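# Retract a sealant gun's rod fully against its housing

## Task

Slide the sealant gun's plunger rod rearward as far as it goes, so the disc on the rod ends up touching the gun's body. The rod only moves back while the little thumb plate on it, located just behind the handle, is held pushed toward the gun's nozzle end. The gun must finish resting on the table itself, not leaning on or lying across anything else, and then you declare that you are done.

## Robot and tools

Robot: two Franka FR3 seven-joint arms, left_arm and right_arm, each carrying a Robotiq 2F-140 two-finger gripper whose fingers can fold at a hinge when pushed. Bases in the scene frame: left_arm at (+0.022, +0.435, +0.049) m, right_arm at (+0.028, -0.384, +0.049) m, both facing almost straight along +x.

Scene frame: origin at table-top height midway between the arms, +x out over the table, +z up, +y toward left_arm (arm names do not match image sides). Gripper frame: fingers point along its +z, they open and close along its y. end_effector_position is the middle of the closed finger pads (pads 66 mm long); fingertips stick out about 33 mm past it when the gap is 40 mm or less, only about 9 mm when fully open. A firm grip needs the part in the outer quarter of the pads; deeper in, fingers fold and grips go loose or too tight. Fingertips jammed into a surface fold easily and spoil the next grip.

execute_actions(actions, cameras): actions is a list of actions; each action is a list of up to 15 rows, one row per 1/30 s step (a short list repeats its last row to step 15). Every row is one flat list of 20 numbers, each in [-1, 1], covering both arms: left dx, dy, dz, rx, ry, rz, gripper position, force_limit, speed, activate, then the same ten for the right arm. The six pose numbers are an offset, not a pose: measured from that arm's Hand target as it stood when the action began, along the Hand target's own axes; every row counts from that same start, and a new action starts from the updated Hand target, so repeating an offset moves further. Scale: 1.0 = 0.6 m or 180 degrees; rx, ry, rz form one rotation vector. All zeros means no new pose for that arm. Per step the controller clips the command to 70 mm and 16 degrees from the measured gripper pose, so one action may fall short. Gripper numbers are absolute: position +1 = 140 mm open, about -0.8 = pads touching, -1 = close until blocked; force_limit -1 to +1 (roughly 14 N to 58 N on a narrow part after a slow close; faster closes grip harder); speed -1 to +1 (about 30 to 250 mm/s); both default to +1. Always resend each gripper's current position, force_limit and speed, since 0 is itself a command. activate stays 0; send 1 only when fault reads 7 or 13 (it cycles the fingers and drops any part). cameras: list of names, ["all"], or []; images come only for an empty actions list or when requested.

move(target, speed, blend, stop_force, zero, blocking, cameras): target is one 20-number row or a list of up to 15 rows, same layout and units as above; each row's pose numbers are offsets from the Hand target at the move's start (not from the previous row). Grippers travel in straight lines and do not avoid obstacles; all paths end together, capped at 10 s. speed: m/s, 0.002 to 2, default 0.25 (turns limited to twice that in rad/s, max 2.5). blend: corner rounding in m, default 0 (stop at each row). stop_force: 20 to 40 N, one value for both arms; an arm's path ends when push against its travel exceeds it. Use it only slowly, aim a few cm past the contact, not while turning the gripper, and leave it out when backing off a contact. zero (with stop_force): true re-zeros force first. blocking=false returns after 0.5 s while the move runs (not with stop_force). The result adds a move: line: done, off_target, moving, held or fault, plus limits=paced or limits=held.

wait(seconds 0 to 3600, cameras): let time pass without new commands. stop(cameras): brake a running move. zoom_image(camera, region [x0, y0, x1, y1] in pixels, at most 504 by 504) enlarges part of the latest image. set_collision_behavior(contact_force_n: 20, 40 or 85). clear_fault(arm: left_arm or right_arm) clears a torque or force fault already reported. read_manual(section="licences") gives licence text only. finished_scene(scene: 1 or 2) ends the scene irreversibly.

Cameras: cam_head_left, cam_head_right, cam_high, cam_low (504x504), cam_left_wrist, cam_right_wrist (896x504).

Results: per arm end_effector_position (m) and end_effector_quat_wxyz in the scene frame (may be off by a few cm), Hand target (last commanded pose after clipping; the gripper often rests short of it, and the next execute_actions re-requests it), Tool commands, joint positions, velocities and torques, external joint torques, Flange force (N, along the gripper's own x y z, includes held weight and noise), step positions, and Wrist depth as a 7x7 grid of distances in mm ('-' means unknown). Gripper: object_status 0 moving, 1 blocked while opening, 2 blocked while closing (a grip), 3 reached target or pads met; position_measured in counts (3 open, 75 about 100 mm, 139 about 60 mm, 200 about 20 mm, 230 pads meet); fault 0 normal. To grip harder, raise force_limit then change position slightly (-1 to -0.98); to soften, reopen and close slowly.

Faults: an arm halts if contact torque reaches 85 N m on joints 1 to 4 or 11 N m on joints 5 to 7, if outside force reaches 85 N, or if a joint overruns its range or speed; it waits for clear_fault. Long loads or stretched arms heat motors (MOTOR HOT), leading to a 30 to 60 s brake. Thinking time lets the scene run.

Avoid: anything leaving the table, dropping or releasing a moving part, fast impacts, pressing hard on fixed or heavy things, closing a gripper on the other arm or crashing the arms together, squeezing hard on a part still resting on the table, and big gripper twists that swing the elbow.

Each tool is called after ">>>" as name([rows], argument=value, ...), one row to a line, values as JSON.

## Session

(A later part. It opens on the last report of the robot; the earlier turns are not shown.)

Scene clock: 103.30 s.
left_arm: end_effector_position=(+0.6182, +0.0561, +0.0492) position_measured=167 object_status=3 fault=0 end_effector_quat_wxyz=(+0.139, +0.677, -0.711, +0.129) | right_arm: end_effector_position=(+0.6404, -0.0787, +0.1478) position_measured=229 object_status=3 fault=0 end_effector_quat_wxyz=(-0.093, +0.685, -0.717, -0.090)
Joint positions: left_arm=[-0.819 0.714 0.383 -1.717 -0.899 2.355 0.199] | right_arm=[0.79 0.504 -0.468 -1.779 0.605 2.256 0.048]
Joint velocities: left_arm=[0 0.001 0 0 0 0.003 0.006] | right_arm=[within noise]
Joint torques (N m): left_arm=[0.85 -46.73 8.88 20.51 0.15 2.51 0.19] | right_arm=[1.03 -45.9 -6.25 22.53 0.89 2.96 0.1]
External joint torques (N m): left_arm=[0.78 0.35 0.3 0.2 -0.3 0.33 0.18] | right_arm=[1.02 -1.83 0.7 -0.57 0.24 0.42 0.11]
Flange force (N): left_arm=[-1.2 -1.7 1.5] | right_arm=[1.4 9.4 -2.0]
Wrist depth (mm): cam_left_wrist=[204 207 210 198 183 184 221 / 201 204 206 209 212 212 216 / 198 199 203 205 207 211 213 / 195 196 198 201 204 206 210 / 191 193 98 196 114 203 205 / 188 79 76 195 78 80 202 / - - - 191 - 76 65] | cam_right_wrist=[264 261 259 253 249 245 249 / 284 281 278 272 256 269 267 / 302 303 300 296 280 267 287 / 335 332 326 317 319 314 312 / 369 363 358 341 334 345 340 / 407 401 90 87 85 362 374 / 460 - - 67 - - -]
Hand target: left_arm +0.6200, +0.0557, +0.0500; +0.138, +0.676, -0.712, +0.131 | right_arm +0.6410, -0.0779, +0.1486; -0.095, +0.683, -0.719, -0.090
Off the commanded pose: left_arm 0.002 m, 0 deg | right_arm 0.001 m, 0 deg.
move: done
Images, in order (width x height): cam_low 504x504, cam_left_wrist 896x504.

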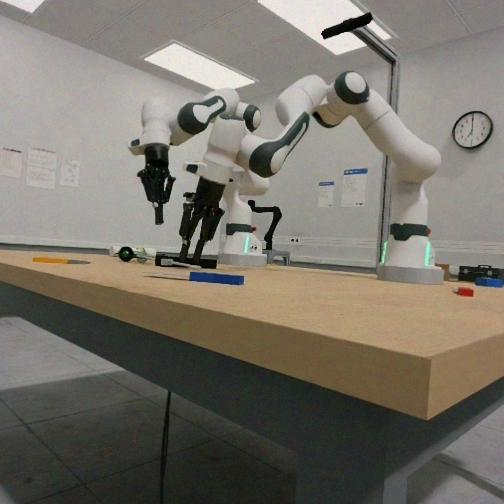

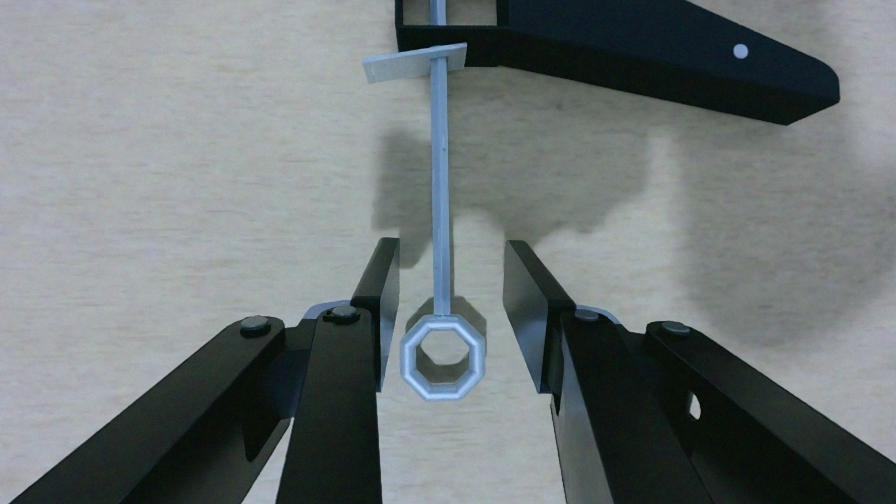

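>>> move(target=[-0.0103,-0.0033,0.0255,0,0,0,-0.45,0.2,0,0,0,0,0,0,0,0,-0.8,-1,-0.5,0], cameras=["cam_left_wrist","cam_low"], speed=0.06)

>>> zoom_image(camera="cam_low", region=[130, 200, 250, 290])

Scene clock: 104.80 s.
left_arm: end_effector_position=(+0.6204, +0.0559, +0.0332) position_measured=186 object_status=3 fault=0 end_effector_quat_wxyz=(+0.139, +0.677, -0.711, +0.129) | right_arm: end_effector_position=(+0.6404, -0.0787, +0.1478) position_measured=229 object_status=3 fault=0 end_effector_quat_wxyz=(-0.093, +0.685, -0.717, -0.090)
Joint positions: left_arm=[-0.806 0.749 0.368 -1.7 -0.916 2.37 0.215] | right_arm=[0.79 0.504 -0.468 -1.779 0.605 2.256 0.048]
Joint velocities: left_arm=[0 0 0 -0.001 -0.001 0.003 0.004] | right_arm=[within noise]
Joint torques (N m): left_arm=[0.84 -47.32 8.9 20.24 0.15 2.46 0.19] | right_arm=[1.02 -45.93 -6.19 22.55 0.91 2.97 0.06]
External joint torques (N m): left_arm=[0.83 0.59 0.31 0.1 -0.3 0.3 0.18] | right_arm=[1.05 -1.99 0.77 -0.44 0.26 0.45 0.07]
Flange force (N): left_arm=[-1.3 -1.9 1.9] | right_arm=[1.3 9.3 -2.1]
Wrist depth (mm): cam_left_wrist=[189 191 193 177 175 168 170 / 185 187 189 192 195 197 199 / 182 184 186 188 191 194 197 / 179 181 182 185 187 189 193 / 177 178 98 168 110 187 189 / 174 71 76 167 78 78 186 / - 66 - 176 - 74 64] | cam_right_wrist=[264 261 258 253 249 245 248 / 283 281 278 271 257 269 267 / 304 303 300 296 280 267 286 / 334 329 327 318 318 315 312 / 368 363 358 342 336 344 339 / 409 401 90 87 85 364 374 / 460 - - 67 - - -]
Hand target: left_arm +0.6220, +0.0556, +0.0335; +0.138, +0.676, -0.712, +0.131 | right_arm +0.6410, -0.0779, +0.1486; -0.095, +0.683, -0.719, -0.090
Off the commanded pose: left_arm 0.002 m, 0 deg | right_arm 0.001 m, 0 deg.
move: done
Images, in order (width x height): cam_low 504x504, cam_left_wrist 896x504.

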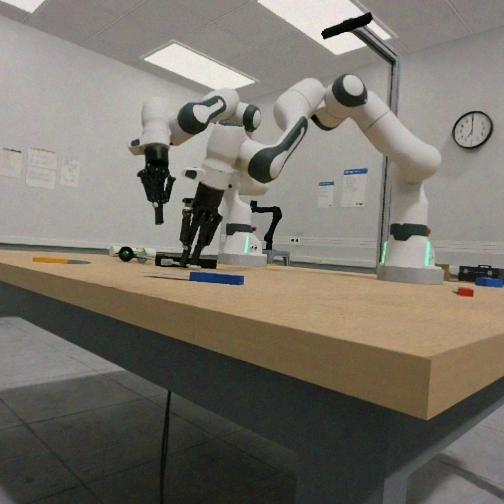

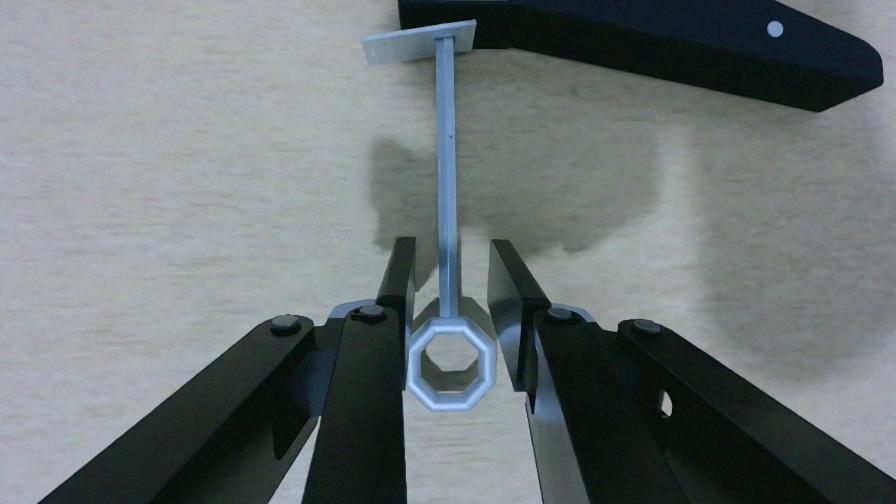

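Scaled by 4.200 from the camera's image (finer frame: 720x720).

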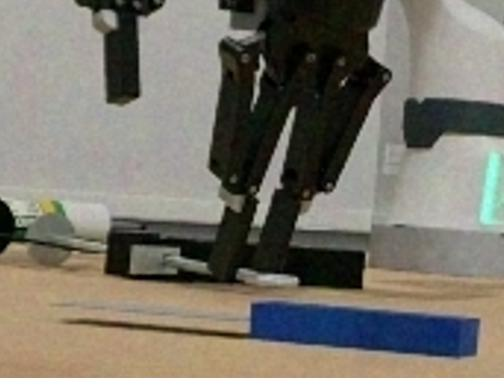

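>>> move(target=[0,0,0.0005,0,0,0,-1,0.2,-1,0,0,0,0,0,0,0,-0.8,-1,-0.5,0], speed=0.06)

>>> wait(seconds=1.2, cameras=["cam_left_wrist","cam_low","cam_right_wrist","cam_head_left"])

>>> zoom_image(camera="cam_low", region=[130, 200, 250, 290])

Scene clock: 107.33 s.
left_arm: end_effector_position=(+0.6216, +0.0560, +0.0336) position_measured=223 object_status=0 fault=0 end_effector_quat_wxyz=(+0.138, +0.677, -0.711, +0.130) | right_arm: end_effector_position=(+0.6404, -0.0787, +0.1478) position_measured=229 object_status=3 fault=0 end_effector_quat_wxyz=(-0.093, +0.685, -0.717, -0.090)
Joint positions: left_arm=[-0.805 0.749 0.368 -1.699 -0.917 2.372 0.217] | right_arm=[0.79 0.504 -0.468 -1.779 0.605 2.256 0.048]
Joint torques (N m): left_arm=[0.45 -46.19 8.77 19.99 0.38 2.47 0.21] | right_arm=[0.99 -45.9 -6.21 22.5 0.9 2.96 0.07]
External joint torques (N m): left_arm=[0.49 1.82 0.21 -0.22 -0.08 0.3 0.2] | right_arm=[0.95 -2.24 0.65 -0.34 0.25 0.46 0.08]
Flange force (N): left_arm=[-1.1 -3.2 3.9] | right_arm=[1.5 9.5 -2.6]
Wrist depth (mm): cam_left_wrist=[190 191 194 177 174 168 169 / 187 189 191 193 195 196 187 / 183 185 187 189 191 194 196 / 181 182 184 185 187 190 192 / 177 179 180 102 118 187 188 / 174 175 77 72 77 75 186 / - - - - - 68 183] | cam_right_wrist=[263 261 258 253 247 246 246 / 284 281 278 271 255 269 268 / 303 303 300 296 280 267 287 / 335 330 326 318 318 315 312 / 369 364 359 341 336 344 338 / 409 402 90 87 85 363 373 / 468 - - 67 - - -]
Hand target: left_arm +0.6220, +0.0555, +0.0332; +0.138, +0.676, -0.712, +0.131 | right_arm +0.6410, -0.0779, +0.1486; -0.095, +0.683, -0.719, -0.090
Off the commanded pose: left_arm 0.001 m, 0 deg | right_arm 0.001 m, 0 deg.
move: done

Scene clock: 108.53 s.
left_arm: end_effector_position=(+0.6216, +0.0560, +0.0336) position_measured=223 object_status=2 fault=0 end_effector_quat_wxyz=(+0.138, +0.677, -0.711, +0.130) | right_arm: end_effector_position=(+0.6404, -0.0787, +0.1478) position_measured=229 object_status=3 fault=0 end_effector_quat_wxyz=(-0.093, +0.685, -0.717, -0.090)
Joint positions: left_arm=[-0.805 0.749 0.368 -1.699 -0.917 2.372 0.218] | right_arm=[0.79 0.504 -0.468 -1.779 0.605 2.256 0.048]
Joint torques (N m): left_arm=[0.47 -46.16 8.76 20.06 0.38 2.45 0.16] | right_arm=[1.03 -45.92 -6.25 22.52 0.91 2.95 0.04]
External joint torques (N m): left_arm=[0.42 1.79 0.13 -0.1 -0.08 0.27 0.15] | right_arm=[1.09 -2.12 0.71 -0.38 0.26 0.44 0.05]
Flange force (N): left_arm=[-0.7 -3.7 4.0] | right_arm=[1.4 9.5 -2.4]
Wrist depth (mm): cam_left_wrist=[190 192 195 177 174 168 170 / 187 189 191 192 195 196 186 / 183 185 188 190 191 194 196 / 180 181 184 185 189 189 192 / 177 179 180 102 118 188 189 / 174 176 77 72 77 75 185 / - - - - - 68 183] | cam_right_wrist=[264 260 259 253 248 247 247 / 284 281 277 270 255 269 267 / 305 304 300 297 280 267 287 / 334 332 326 318 318 316 312 / 367 364 358 341 335 343 340 / 410 402 90 87 85 363 373 / 457 - - 67 - - -]
Hand target: left_arm +0.6220, +0.0555, +0.0332; +0.138, +0.676, -0.712, +0.131 | right_arm +0.6410, -0.0779, +0.1486; -0.095, +0.683, -0.719, -0.090
Tool commands: left_gripper/position=-1.0 left_gripper/force_limit=+0.2 left_gripper/speed=-1.0 left_gripper/activate=+0.0 right_gripper/position=-0.8 right_gripper/force_limit=-1.0 right_gripper/speed=-0.5 right_gripper/activate=+0.0
Off the commanded pose: left_arm 0.001 m, 0 deg | right_arm 0.001 m, 0 deg.
wait: 1.20 s; at rest by 0.17 s
Images, in order (width x height): cam_head_left 504x504, cam_low 504x504, cam_left_wrist 896x504, cam_right_wrist 896x504.

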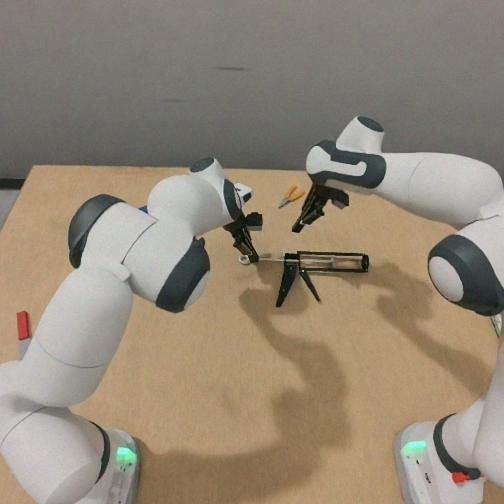

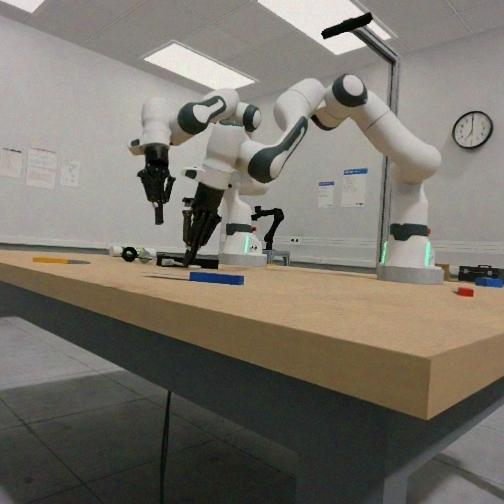

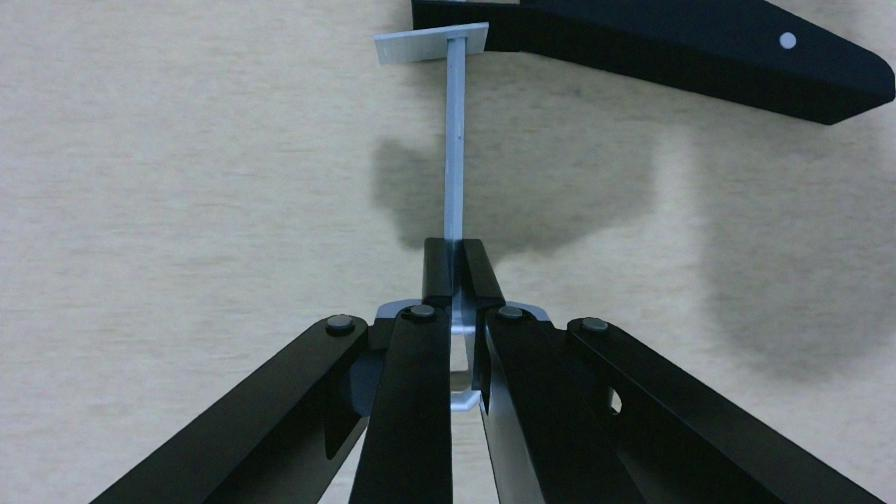

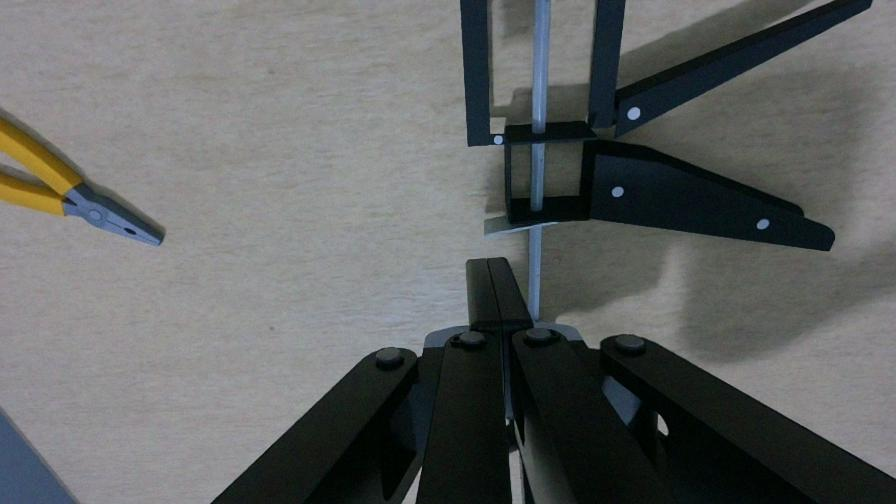

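Scaled by 4.200 from the camera's image (finer frame: 720x720).

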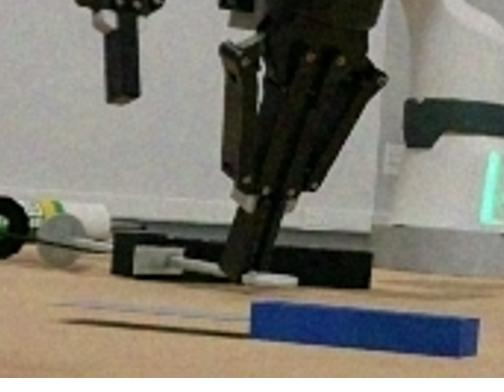

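>>> move(target=[0,0,0,0,0,0,-1,0.2,-1,0,-0.048,0.0125,0.168,0,0,0,-0.8,-1,-0.5,0], speed=0.12, cameras=["cam_left_wrist","cam_right_wrist"])

Scene clock: 111.17 s.
left_arm: end_effector_position=(+0.6216, +0.0560, +0.0336) position_measured=223 object_status=2 fault=0 end_effector_quat_wxyz=(+0.138, +0.677, -0.711, +0.130) | right_arm: end_effector_position=(+0.6346, -0.0237, +0.0587) position_measured=229 object_status=3 fault=0 end_effector_quat_wxyz=(-0.093, +0.685, -0.717, -0.091)
Joint positions: left_arm=[-0.805 0.749 0.368 -1.699 -0.917 2.372 0.218] | right_arm=[0.797 0.692 -0.38 -1.711 0.702 2.382 0.048]
Joint velocities: left_arm=[within noise] | right_arm=[0 0 0 -0.002 0.001 0.004 -0.001]
Joint torques (N m): left_arm=[0.42 -46.16 8.77 20.05 0.38 2.46 0.14] | right_arm=[0.77 -50.59 -6.86 22.22 0.87 3.01 0]
External joint torques (N m): left_arm=[0.52 1.77 0.26 -0.14 -0.08 0.3 0.13] | right_arm=[0.63 -2.34 0.62 0.61 0.4 0.51 0.01]
Flange force (N): left_arm=[-0.9 -3.6 3.8] | right_arm=[0.6 5.0 -2.9]
Wrist depth (mm): cam_left_wrist=[189 192 192 176 174 169 170 / 187 188 190 192 196 196 187 / 184 185 187 189 192 193 195 / 180 182 184 186 187 191 192 / 178 179 180 102 118 186 189 / 174 175 77 72 77 75 185 / - - - - - 68 182] | cam_right_wrist=[178 176 175 169 167 170 169 / 191 190 187 186 181 151 155 / 208 205 204 199 179 165 163 / 225 224 221 215 215 215 212 / 249 246 242 232 130 233 231 / 275 272 90 87 85 247 254 / 310 - - 67 - - -]
Hand target: left_arm +0.6220, +0.0555, +0.0332; +0.138, +0.676, -0.712, +0.131 | right_arm +0.6363, -0.0236, +0.0587; -0.095, +0.683, -0.719, -0.090
Off the commanded pose: left_arm 0.001 m, 0 deg | right_arm 0.002 m, 0 deg.
move: done

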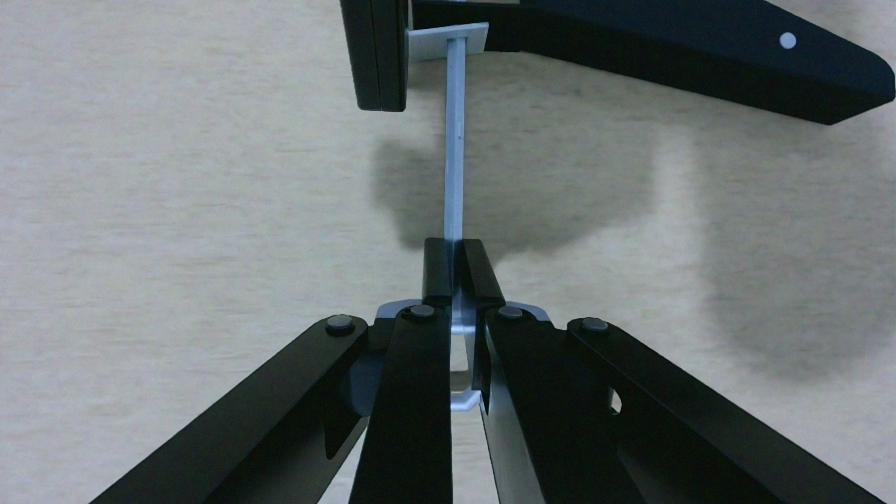

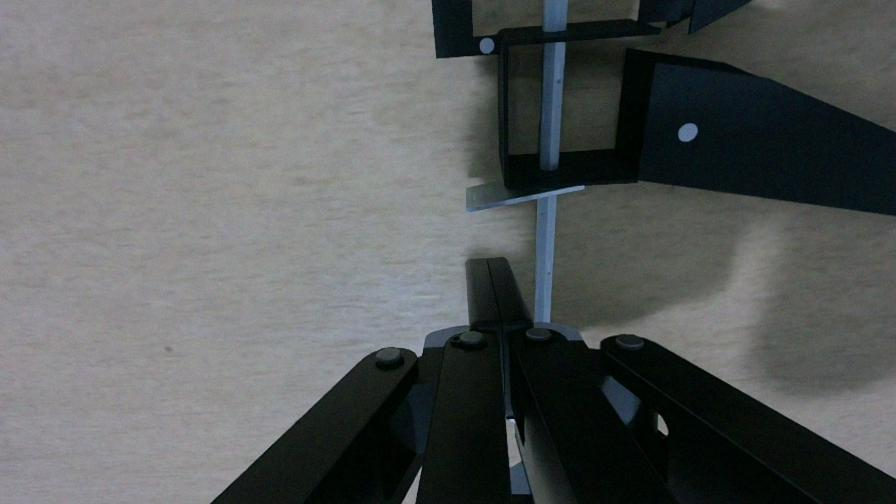

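>>> move(target=[0,0,0,0,0,0,-1,0.2,-1,0,0.0145,0.004,0.0547,0,0,0,-0.8,-1,-0.5,0], speed=0.08, cameras=["cam_left_wrist","cam_right_wrist","cam_low"])

Scene clock: 112.63 s.
left_arm: end_effector_position=(+0.6216, +0.0560, +0.0336) position_measured=223 object_status=2 fault=0 end_effector_quat_wxyz=(+0.138, +0.677, -0.711, +0.130) | right_arm: end_effector_position=(+0.6320, -0.0234, +0.0244) position_measured=229 object_status=3 fault=0 end_effector_quat_wxyz=(-0.092, +0.681, -0.720, -0.091)
Joint positions: left_arm=[-0.805 0.749 0.368 -1.699 -0.917 2.372 0.218] | right_arm=[0.777 0.748 -0.347 -1.706 0.735 2.433 0.027]
Joint velocities: left_arm=[within noise] | right_arm=[-0.001 -0.001 0.001 0 0 0.003 -0.005]
Joint torques (N m): left_arm=[0.47 -46.18 8.8 20.03 0.39 2.45 0.16] | right_arm=[0.22 -51.6 -6.07 21.66 0.57 2.95 -0.26]
External joint torques (N m): left_arm=[0.52 1.78 0.24 -0.15 -0.07 0.28 0.15] | right_arm=[0.22 -2.48 1.41 0.73 0.18 0.46 -0.25]
Flange force (N): left_arm=[-0.9 -3.6 3.9] | right_arm=[1.3 4.2 -2.6]
Wrist depth (mm): cam_left_wrist=[190 192 194 173 174 168 170 / 187 188 190 192 195 196 186 / 183 185 187 189 192 194 196 / 180 182 184 186 187 189 192 / 178 179 180 102 118 187 189 / 174 174 77 72 77 75 185 / - - - - - 68 183] | cam_right_wrist=[145 144 143 128 136 139 138 / 156 155 153 152 150 141 121 / 169 167 166 164 157 130 127 / 184 182 181 176 173 175 173 / 202 200 197 189 122 191 189 / 224 221 91 87 85 202 208 / 252 243 - 67 - - -]
Hand target: left_arm +0.6220, +0.0555, +0.0332; +0.138, +0.676, -0.712, +0.131 | right_arm +0.6339, -0.0234, +0.0248; -0.095, +0.683, -0.719, -0.090
Off the commanded pose: left_arm 0.001 m, 0 deg | right_arm 0.002 m, 0 deg.
move: done
Images, in order (width x height): cam_low 504x504, cam_left_wrist 896x504, cam_right_wrist 896x504.

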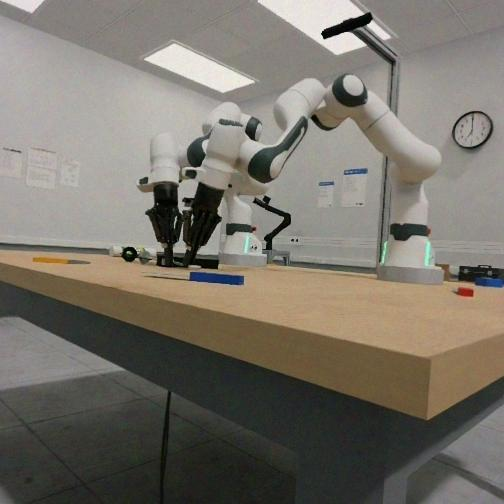

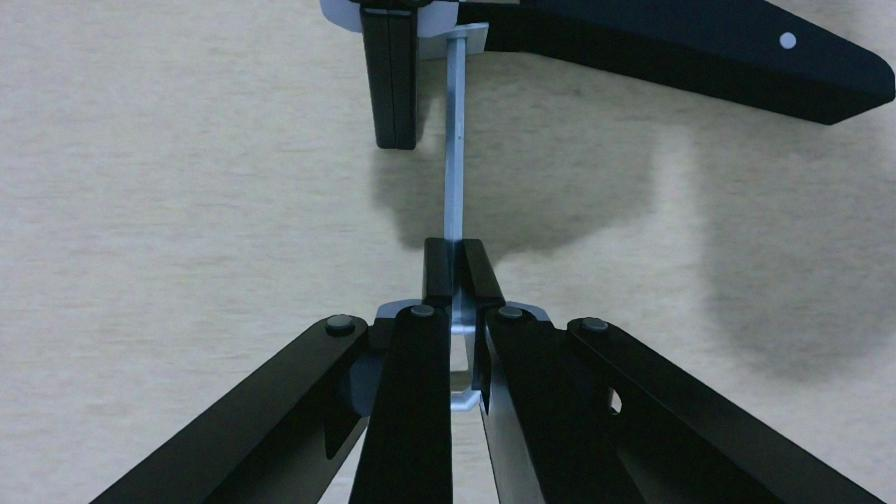

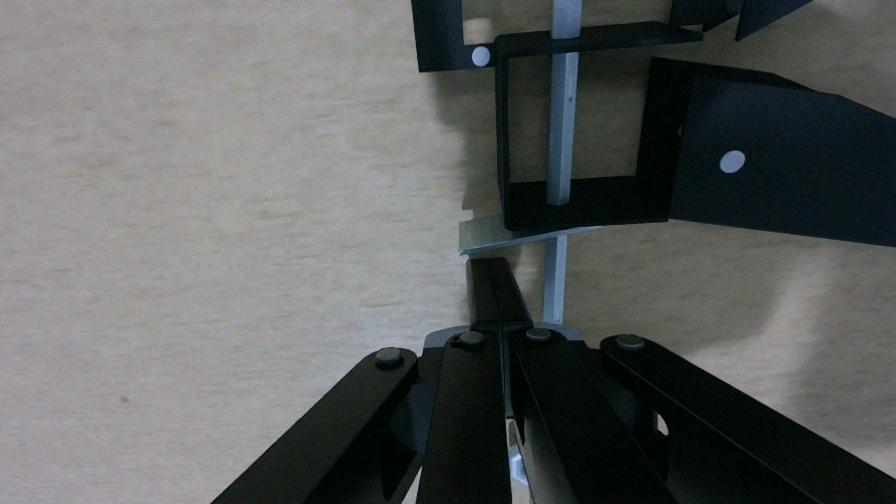

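>>> move(target=[-0.0464,0,-0.0188,0,0,0,-1,0.2,-1,0,0.0805,0,-0.0216,0,0,0,-0.8,-1,-0.5,0], speed=0.03, cameras=["cam_left_wrist","cam_right_wrist","cam_high"])

Scene clock: 116.10 s.
left_arm: end_effector_position=(+0.6116, +0.0527, +0.0402) position_measured=223 object_status=2 fault=0 end_effector_quat_wxyz=(-0.150, -0.664, +0.720, -0.138) | right_arm: end_effector_position=(+0.6170, -0.0378, +0.0317) position_measured=229 object_status=3 fault=0 end_effector_quat_wxyz=(-0.099, +0.693, -0.706, -0.105)
Joint positions: left_arm=[-0.799 0.719 0.357 -1.731 -0.939 2.364 0.27] | right_arm=[0.752 0.684 -0.328 -1.792 0.762 2.443 -0.069]
Joint velocities: left_arm=[within noise] | right_arm=[0.001 0 -0.001 0 0 0 -0.006]
Joint torques (N m): left_arm=[11.54 -43.8 21.21 12.57 3.34 3.09 0.25] | right_arm=[-13.36 -44.67 -20.49 13.76 -2 4.46 -0.31]
External joint torques (N m): left_arm=[11.76 3.62 13.29 -7.64 2.91 1.04 0.24] | right_arm=[-13.44 3.05 -13.9 -7.09 -2.35 2.05 -0.31]
Flange force (N): left_arm=[-19.6 7.0 -13.2] | right_arm=[23.8 5.4 -9.2]
Wrist depth (mm): cam_left_wrist=[200 203 205 175 180 176 215 / 195 198 200 200 204 205 194 / 191 193 195 198 200 202 205 / 187 190 191 192 195 198 200 / 183 185 187 102 105 192 195 / 179 71 77 72 77 75 191 / - - - - - 68 187] | cam_right_wrist=[149 150 147 142 144 126 116 / 163 160 158 157 134 150 154 / 175 173 172 171 166 133 133 / 191 190 189 183 158 143 143 / 212 210 207 198 130 202 199 / 236 233 90 87 85 214 222 / 267 - - 67 - - -]
Hand target: left_arm +0.6236, +0.0855, +0.0333; +0.138, +0.676, -0.712, +0.131 | right_arm +0.6313, -0.0733, +0.0247; -0.095, +0.683, -0.719, -0.090
Off the commanded pose: left_arm 0.036 m, 2 deg | right_arm 0.039 m, 3 deg.
move: off_target (left_arm, right_arm)
Images, in order (width x height): cam_high 504x504, cam_left_wrist 896x504, cam_right_wrist 896x504.

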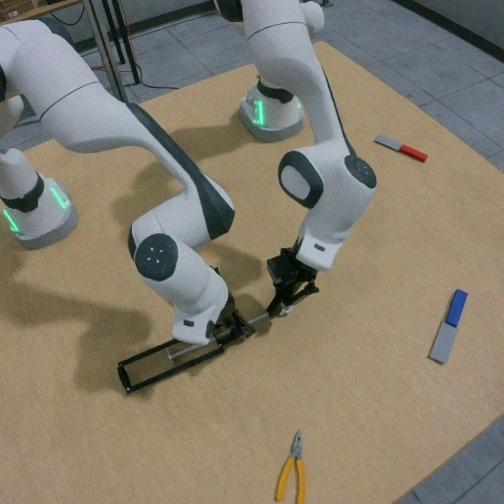

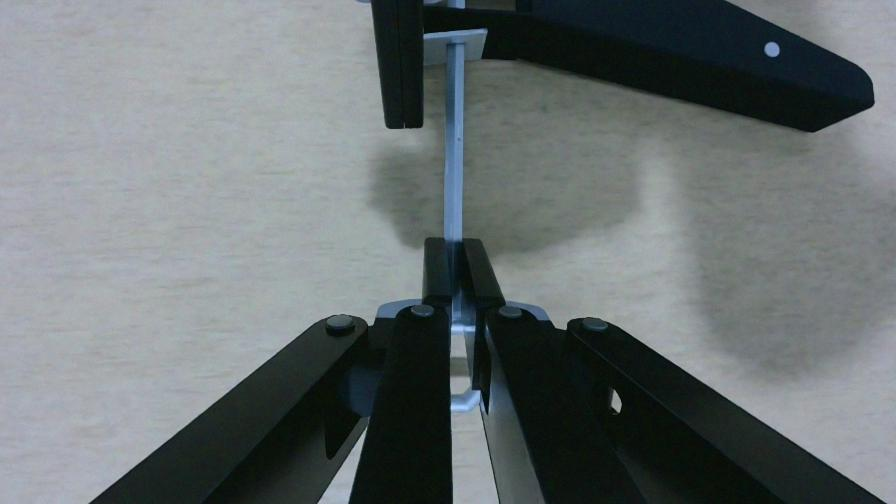

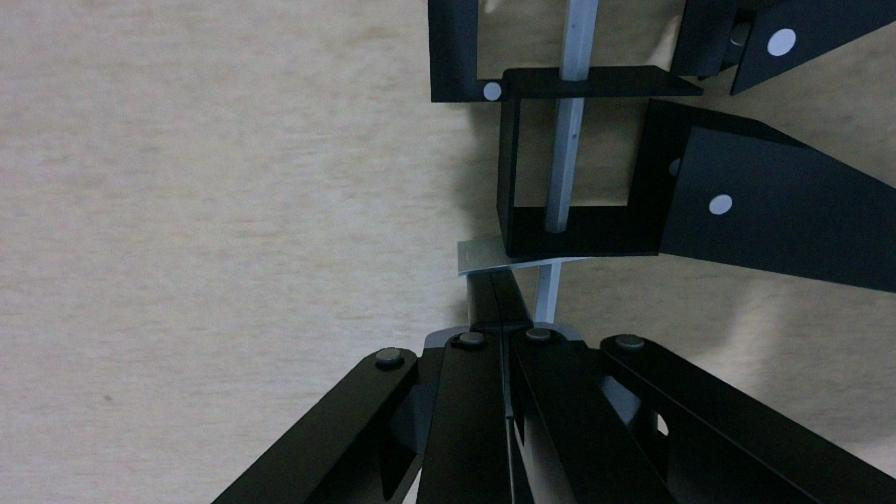

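>>> move(target=[-0.0618,0,-0.025,0,0,0,-1,0.2,-1,0,0.0966,0,-0.0259,0,0,0,-0.8,-1,-0.5,0], speed=0.03, cameras=["cam_left_wrist","cam_right_wrist","cam_high","cam_head_left"])

Scene clock: 120.13 s.
left_arm: end_effector_position=(+0.6163, +0.0971, +0.0378) position_measured=223 object_status=2 fault=0 end_effector_quat_wxyz=(-0.150, -0.668, +0.716, -0.136) | right_arm: end_effector_position=(+0.6170, -0.0998, +0.0316) position_measured=229 object_status=3 fault=0 end_effector_quat_wxyz=(-0.099, +0.693, -0.707, -0.105)
Joint positions: left_arm=[-0.774 0.699 0.396 -1.78 -0.961 2.344 0.34] | right_arm=[0.701 0.632 -0.359 -1.884 0.791 2.444 -0.187]
Joint velocities: left_arm=[within noise] | right_arm=[0.001 0 0 -0.001 0 0.001 -0.005]
Joint torques (N m): left_arm=[9.86 -43.67 20.32 13.44 3.27 3.15 0.55] | right_arm=[-12.39 -41.35 -19.7 14.26 -1.69 5.47 -0.29]
External joint torques (N m): left_arm=[9.7 2.43 11.56 -6.3 2.87 1.14 0.54] | right_arm=[-12.37 4.18 -12.88 -6.01 -2.02 3.14 -0.28]
Flange force (N): left_arm=[-16.5 8.0 -12.9] | right_arm=[21.5 3.0 -4.0]
Wrist depth (mm): cam_left_wrist=[196 199 202 204 207 210 212 / 193 195 197 199 202 205 208 / 188 190 192 194 198 200 202 / 184 186 188 190 193 195 199 / 179 182 183 102 106 191 194 / 176 177 77 72 77 75 190 / - - - - - 68 186] | cam_right_wrist=[148 148 147 141 142 123 114 / 162 159 158 157 136 148 153 / 174 172 171 170 166 130 130 / 191 189 187 183 156 141 140 / 210 208 206 196 131 200 198 / 234 232 91 87 85 213 219 / 265 - - 67 - - -]
Hand target: left_arm +0.6257, +0.1255, +0.0333; +0.138, +0.676, -0.712, +0.131 | right_arm +0.6282, -0.1332, +0.0247; -0.095, +0.683, -0.719, -0.090
Off the commanded pose: left_arm 0.030 m, 2 deg | right_arm 0.036 m, 3 deg.
move: off_target (left_arm, right_arm)
Images, in order (width x height): cam_head_left 504x504, cam_high 504x504, cam_left_wrist 896x504, cam_right_wrist 896x504.

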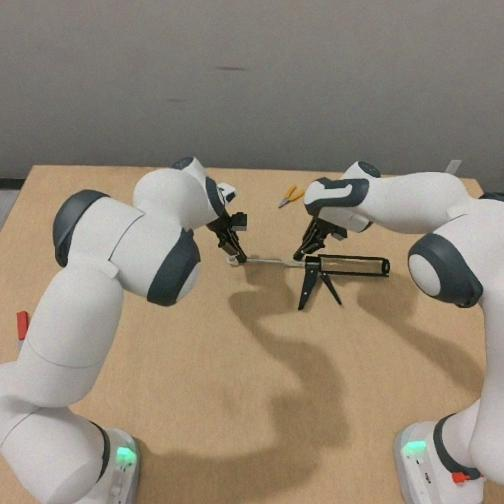

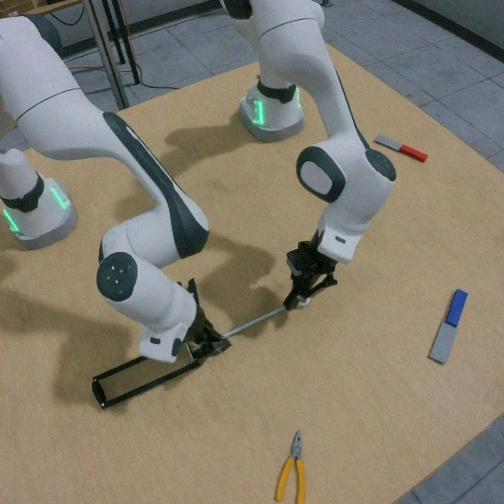

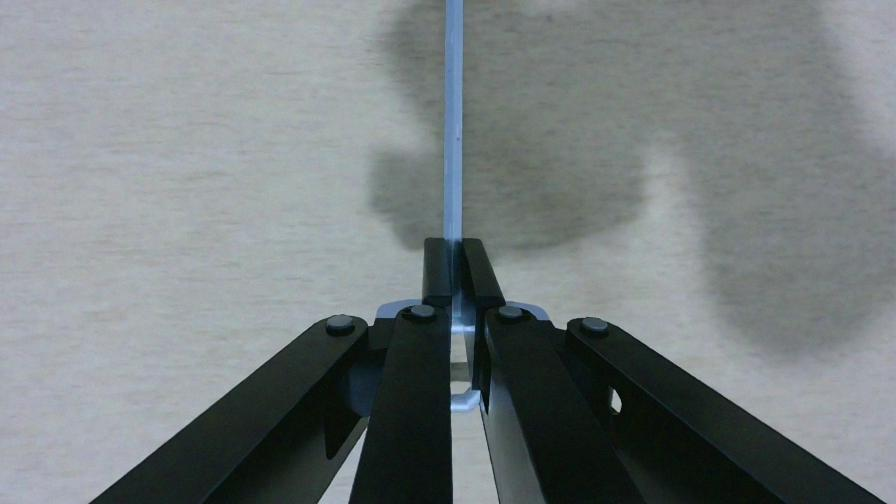

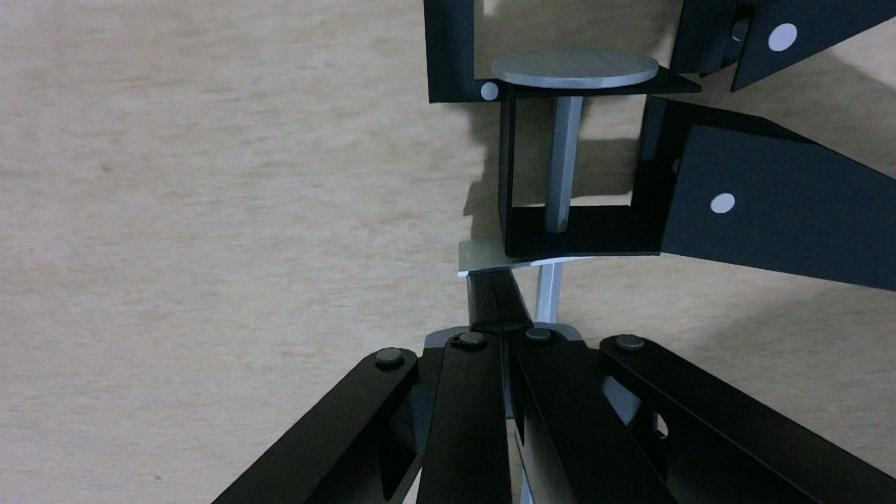

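>>> zoom_image(camera="cam_right_wrist", region=[400, 0, 760, 300])

Scaled by 1.400 from the camera's image (finer frame: 1280x720).

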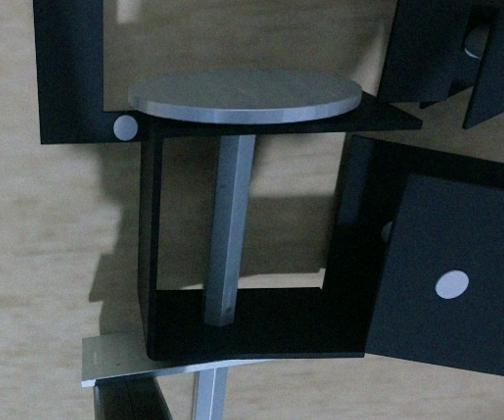

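>>> move(target=[-0.0155,0,-0.0063,0,0,0,-1,0.2,-1,0,0.029,0,-0.0078,0,0,0,-0.8,-1,-0.5,0], speed=0.03, cameras=["cam_right_wrist"])

>>> zoom_image(camera="cam_right_wrist", region=[400, 0, 760, 300])

Scene clock: 122.23 s.
left_arm: end_effector_position=(+0.6137, +0.0979, +0.0400) position_measured=223 object_status=2 fault=0 end_effector_quat_wxyz=(-0.154, -0.666, +0.717, -0.137) | right_arm: end_effector_position=(+0.6150, -0.1082, +0.0336) position_measured=229 object_status=3 fault=0 end_effector_quat_wxyz=(-0.102, +0.694, -0.705, -0.108)
Joint positions: left_arm=[-0.773 0.69 0.398 -1.789 -0.969 2.336 0.354] | right_arm=[0.696 0.618 -0.366 -1.904 0.805 2.441 -0.219]
Joint velocities: left_arm=[within noise] | right_arm=[0 0 0 -0.001 -0.001 0 -0.006]
Joint torques (N m): left_arm=[12.89 -42.13 23.47 11.76 4.24 3.61 0.71] | right_arm=[-15.97 -39.79 -23.65 12.14 -2.74 5.69 -0.47]
External joint torques (N m): left_arm=[13.01 3.53 15.02 -7.85 3.86 1.68 0.7] | right_arm=[-15.92 5.07 -16.83 -7.97 -3.06 3.39 -0.47]
Flange force (N): left_arm=[-21.6 8.1 -15.7] | right_arm=[27.7 4.2 -7.9]
Wrist depth (mm): cam_left_wrist=[200 201 204 206 210 214 216 / 195 196 199 202 205 208 211 / 190 192 196 197 201 203 205 / 186 187 191 192 196 199 201 / 182 184 186 102 106 193 197 / 179 179 77 72 77 75 192 / - - - - - 68 188] | cam_right_wrist=[150 150 148 143 145 125 116 / 164 161 159 154 133 152 155 / 176 174 173 172 168 132 162 / 193 191 189 184 162 145 142 / 213 211 209 199 167 202 201 / 238 235 91 87 85 215 223 / 270 - - 67 - - -]
Hand target: left_arm +0.6262, +0.1355, +0.0334; +0.138, +0.676, -0.712, +0.131 | right_arm +0.6272, -0.1512, +0.0247; -0.095, +0.683, -0.719, -0.090
Off the commanded pose: left_arm 0.040 m, 2 deg | right_arm 0.046 m, 3 deg.
move: off_target (left_arm, right_arm)

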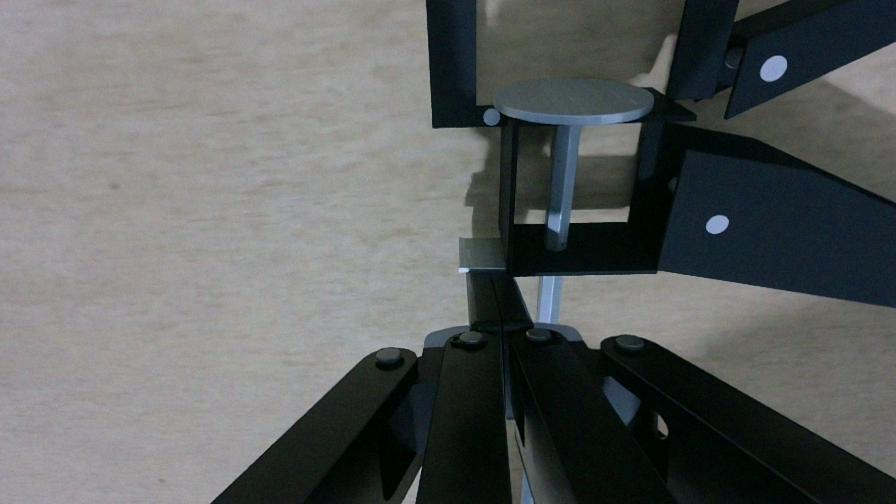

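Scaled by 1.400 from the camera's image (finer frame: 1280x720).

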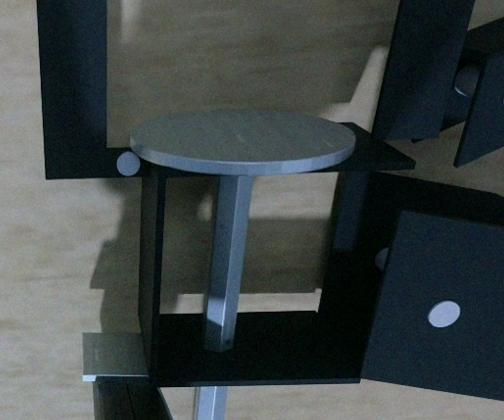

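>>> move(target=[0,0,0,0,0,0,-1,0.2,-1,0,0.016,0,-0.0043,0,0,0,-0.8,-1,-0.5,0], speed=0.03, cameras=["cam_right_wrist","cam_left_wrist"])

>>> zoom_image(camera="cam_right_wrist", region=[400, 0, 760, 300])

Scene clock: 124.07 s.
left_arm: end_effector_position=(+0.6115, +0.0935, +0.0411) position_measured=223 object_status=2 fault=0 end_effector_quat_wxyz=(-0.156, -0.664, +0.718, -0.138) | right_arm: end_effector_position=(+0.6128, -0.1128, +0.0346) position_measured=229 object_status=3 fault=0 end_effector_quat_wxyz=(-0.103, +0.695, -0.703, -0.110)
Joint positions: left_arm=[-0.779 0.689 0.4 -1.789 -0.974 2.332 0.355] | right_arm=[0.695 0.611 -0.373 -1.915 0.815 2.434 -0.24]
Joint velocities: left_arm=[within noise] | right_arm=[0.001 0.001 0 0 0 -0.001 -0.007]
Joint torques (N m): left_arm=[14.24 -41.16 25.49 10.93 4.84 3.93 0.78] | right_arm=[-18.2 -38.55 -26.01 11.2 -3.21 6.27 -0.46]
External joint torques (N m): left_arm=[14.13 4.79 16.8 -8.88 4.46 1.97 0.77] | right_arm=[-18.19 6.04 -19.17 -8.84 -3.53 4.01 -0.46]
Flange force (N): left_arm=[-23.8 7.9 -16.2] | right_arm=[31.2 3.6 -8.5]
Wrist depth (mm): cam_left_wrist=[200 204 206 210 213 215 219 / 197 199 201 204 207 210 213 / 192 194 196 198 202 204 208 / 187 188 191 193 196 199 203 / 182 185 187 102 106 195 198 / 179 179 77 72 77 75 193 / - - - - - 68 189] | cam_right_wrist=[150 149 148 143 146 126 117 / 164 161 160 154 133 152 156 / 176 175 174 173 168 132 163 / 193 192 190 185 162 146 143 / 214 212 210 201 167 205 203 / 240 237 91 87 85 218 226 / 272 - - 67 - - -]
Hand target: left_arm +0.6262, +0.1355, +0.0334; +0.138, +0.676, -0.712, +0.131 | right_arm +0.6267, -0.1612, +0.0247; -0.095, +0.683, -0.719, -0.090
Off the commanded pose: left_arm 0.045 m, 3 deg | right_arm 0.051 m, 3 deg.
move: off_target (right_arm)
Images, in order (width x height): cam_left_wrist 896x504, cam_right_wrist 896x504.

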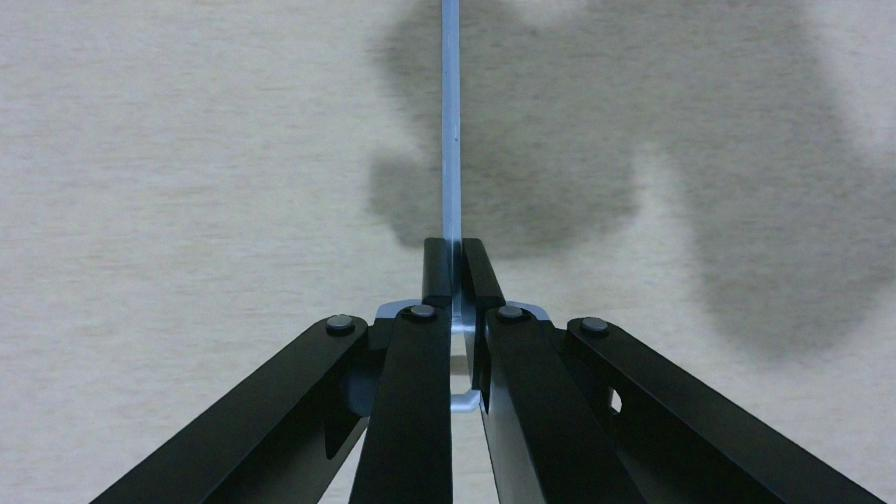

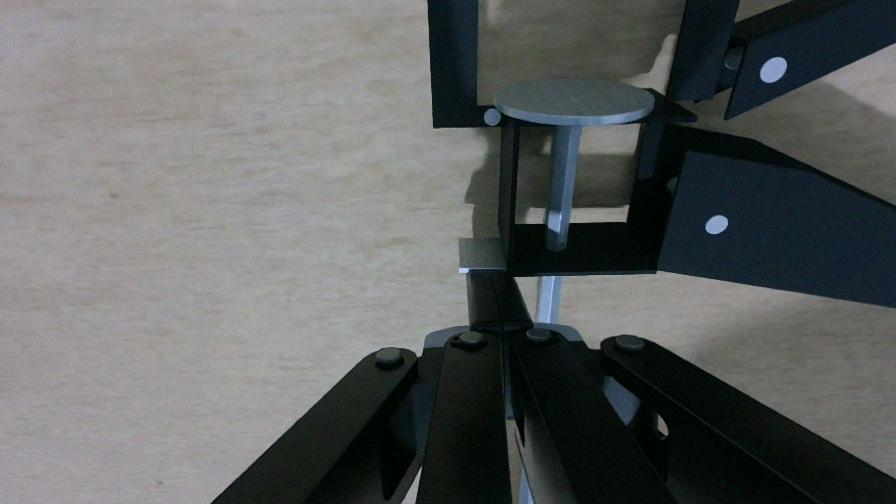

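Scaled by 1.400 from the camera's image (finer frame: 1280x720).

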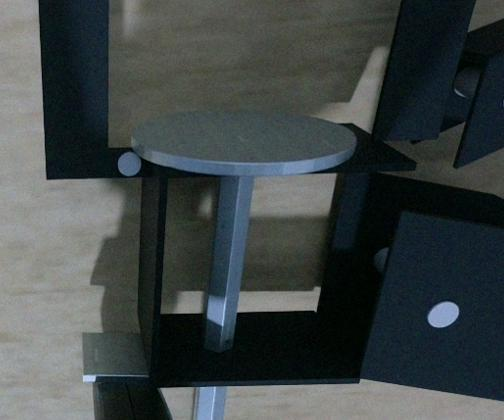

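>>> move(target=[0.055,0,0.0222,0,0,0,-1,0.2,-1,0,-0.0935,0,0.0251,0,0,0,-0.8,-1,-0.5,0], speed=0.04, cameras=["cam_right_wrist","cam_left_wrist","cam_low"])

>>> zoom_image(camera="cam_right_wrist", region=[400, 0, 760, 300])

Scene clock: 127.33 s.
left_arm: end_effector_position=(+0.6206, +0.0951, +0.0341) position_measured=223 object_status=2 fault=0 end_effector_quat_wxyz=(-0.141, -0.670, +0.717, -0.132) | right_arm: end_effector_position=(+0.6286, -0.1007, +0.0264) position_measured=229 object_status=3 fault=0 end_effector_quat_wxyz=(-0.096, +0.686, -0.715, -0.092)
Joint positions: left_arm=[-0.81 0.724 0.433 -1.759 -0.973 2.338 0.33] | right_arm=[0.754 0.676 -0.418 -1.846 0.815 2.435 -0.166]
Joint velocities: left_arm=[within noise] | right_arm=[0.001 0 0 0.001 -0.001 0 0.006]
Joint torques (N m): left_arm=[1.84 -44.53 12.73 19.31 0.56 2.94 -0.58] | right_arm=[0.18 -46.89 -9 20.11 0.45 2.81 -0.01]
External joint torques (N m): left_arm=[1.85 1.48 3.16 -0.18 0.15 0.91 -0.59] | right_arm=[0.28 -1.17 -0.56 0.08 0.09 0.42 0]
Flange force (N): left_arm=[-1.2 -4.5 0.6] | right_arm=[0.2 3.4 -2.6]
Wrist depth (mm): cam_left_wrist=[191 193 196 198 200 204 206 / 187 189 192 193 197 198 201 / 184 186 188 190 192 194 196 / 181 181 184 185 188 191 192 / 178 180 180 102 118 187 189 / 174 175 77 72 77 75 186 / - - - - - 68 183] | cam_right_wrist=[147 145 143 139 137 136 112 / 158 156 154 153 148 145 145 / 171 169 167 165 159 150 124 / 186 184 182 177 149 148 136 / 204 202 199 191 131 191 190 / 226 224 91 87 85 202 208 / 256 - - 67 - - -]
Hand target: left_arm +0.6243, +0.1000, +0.0333; +0.138, +0.676, -0.712, +0.131 | right_arm +0.6297, -0.1032, +0.0247; -0.095, +0.683, -0.719, -0.090
Off the commanded pose: left_arm 0.006 m, 1 deg | right_arm 0.003 m, 1 deg.
move: off_target (left_arm)
Images, in order (width x height): cam_low 504x504, cam_left_wrist 896x504, cam_right_wrist 896x504.

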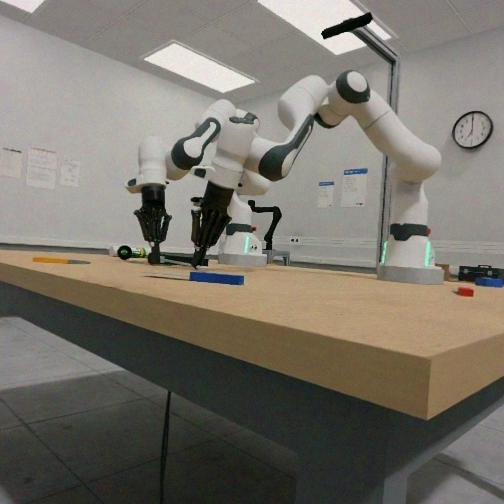

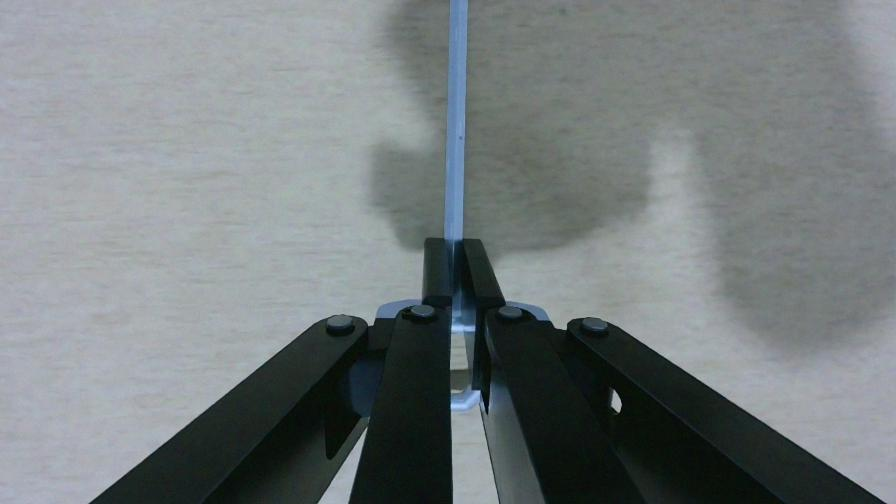

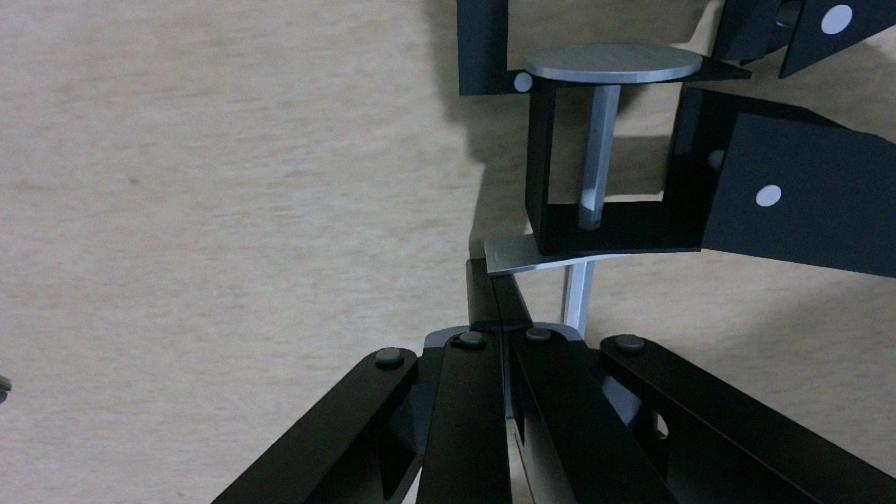

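Scaled by 1.400 from the camera's image (finer frame: 1280x720).

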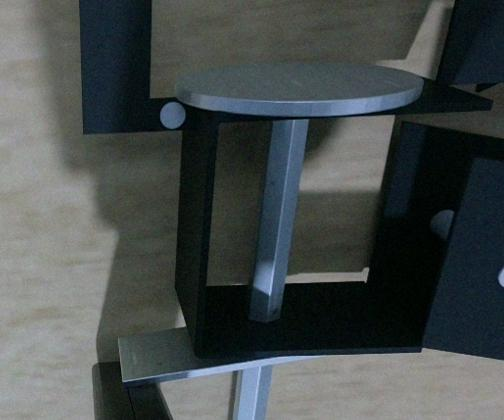

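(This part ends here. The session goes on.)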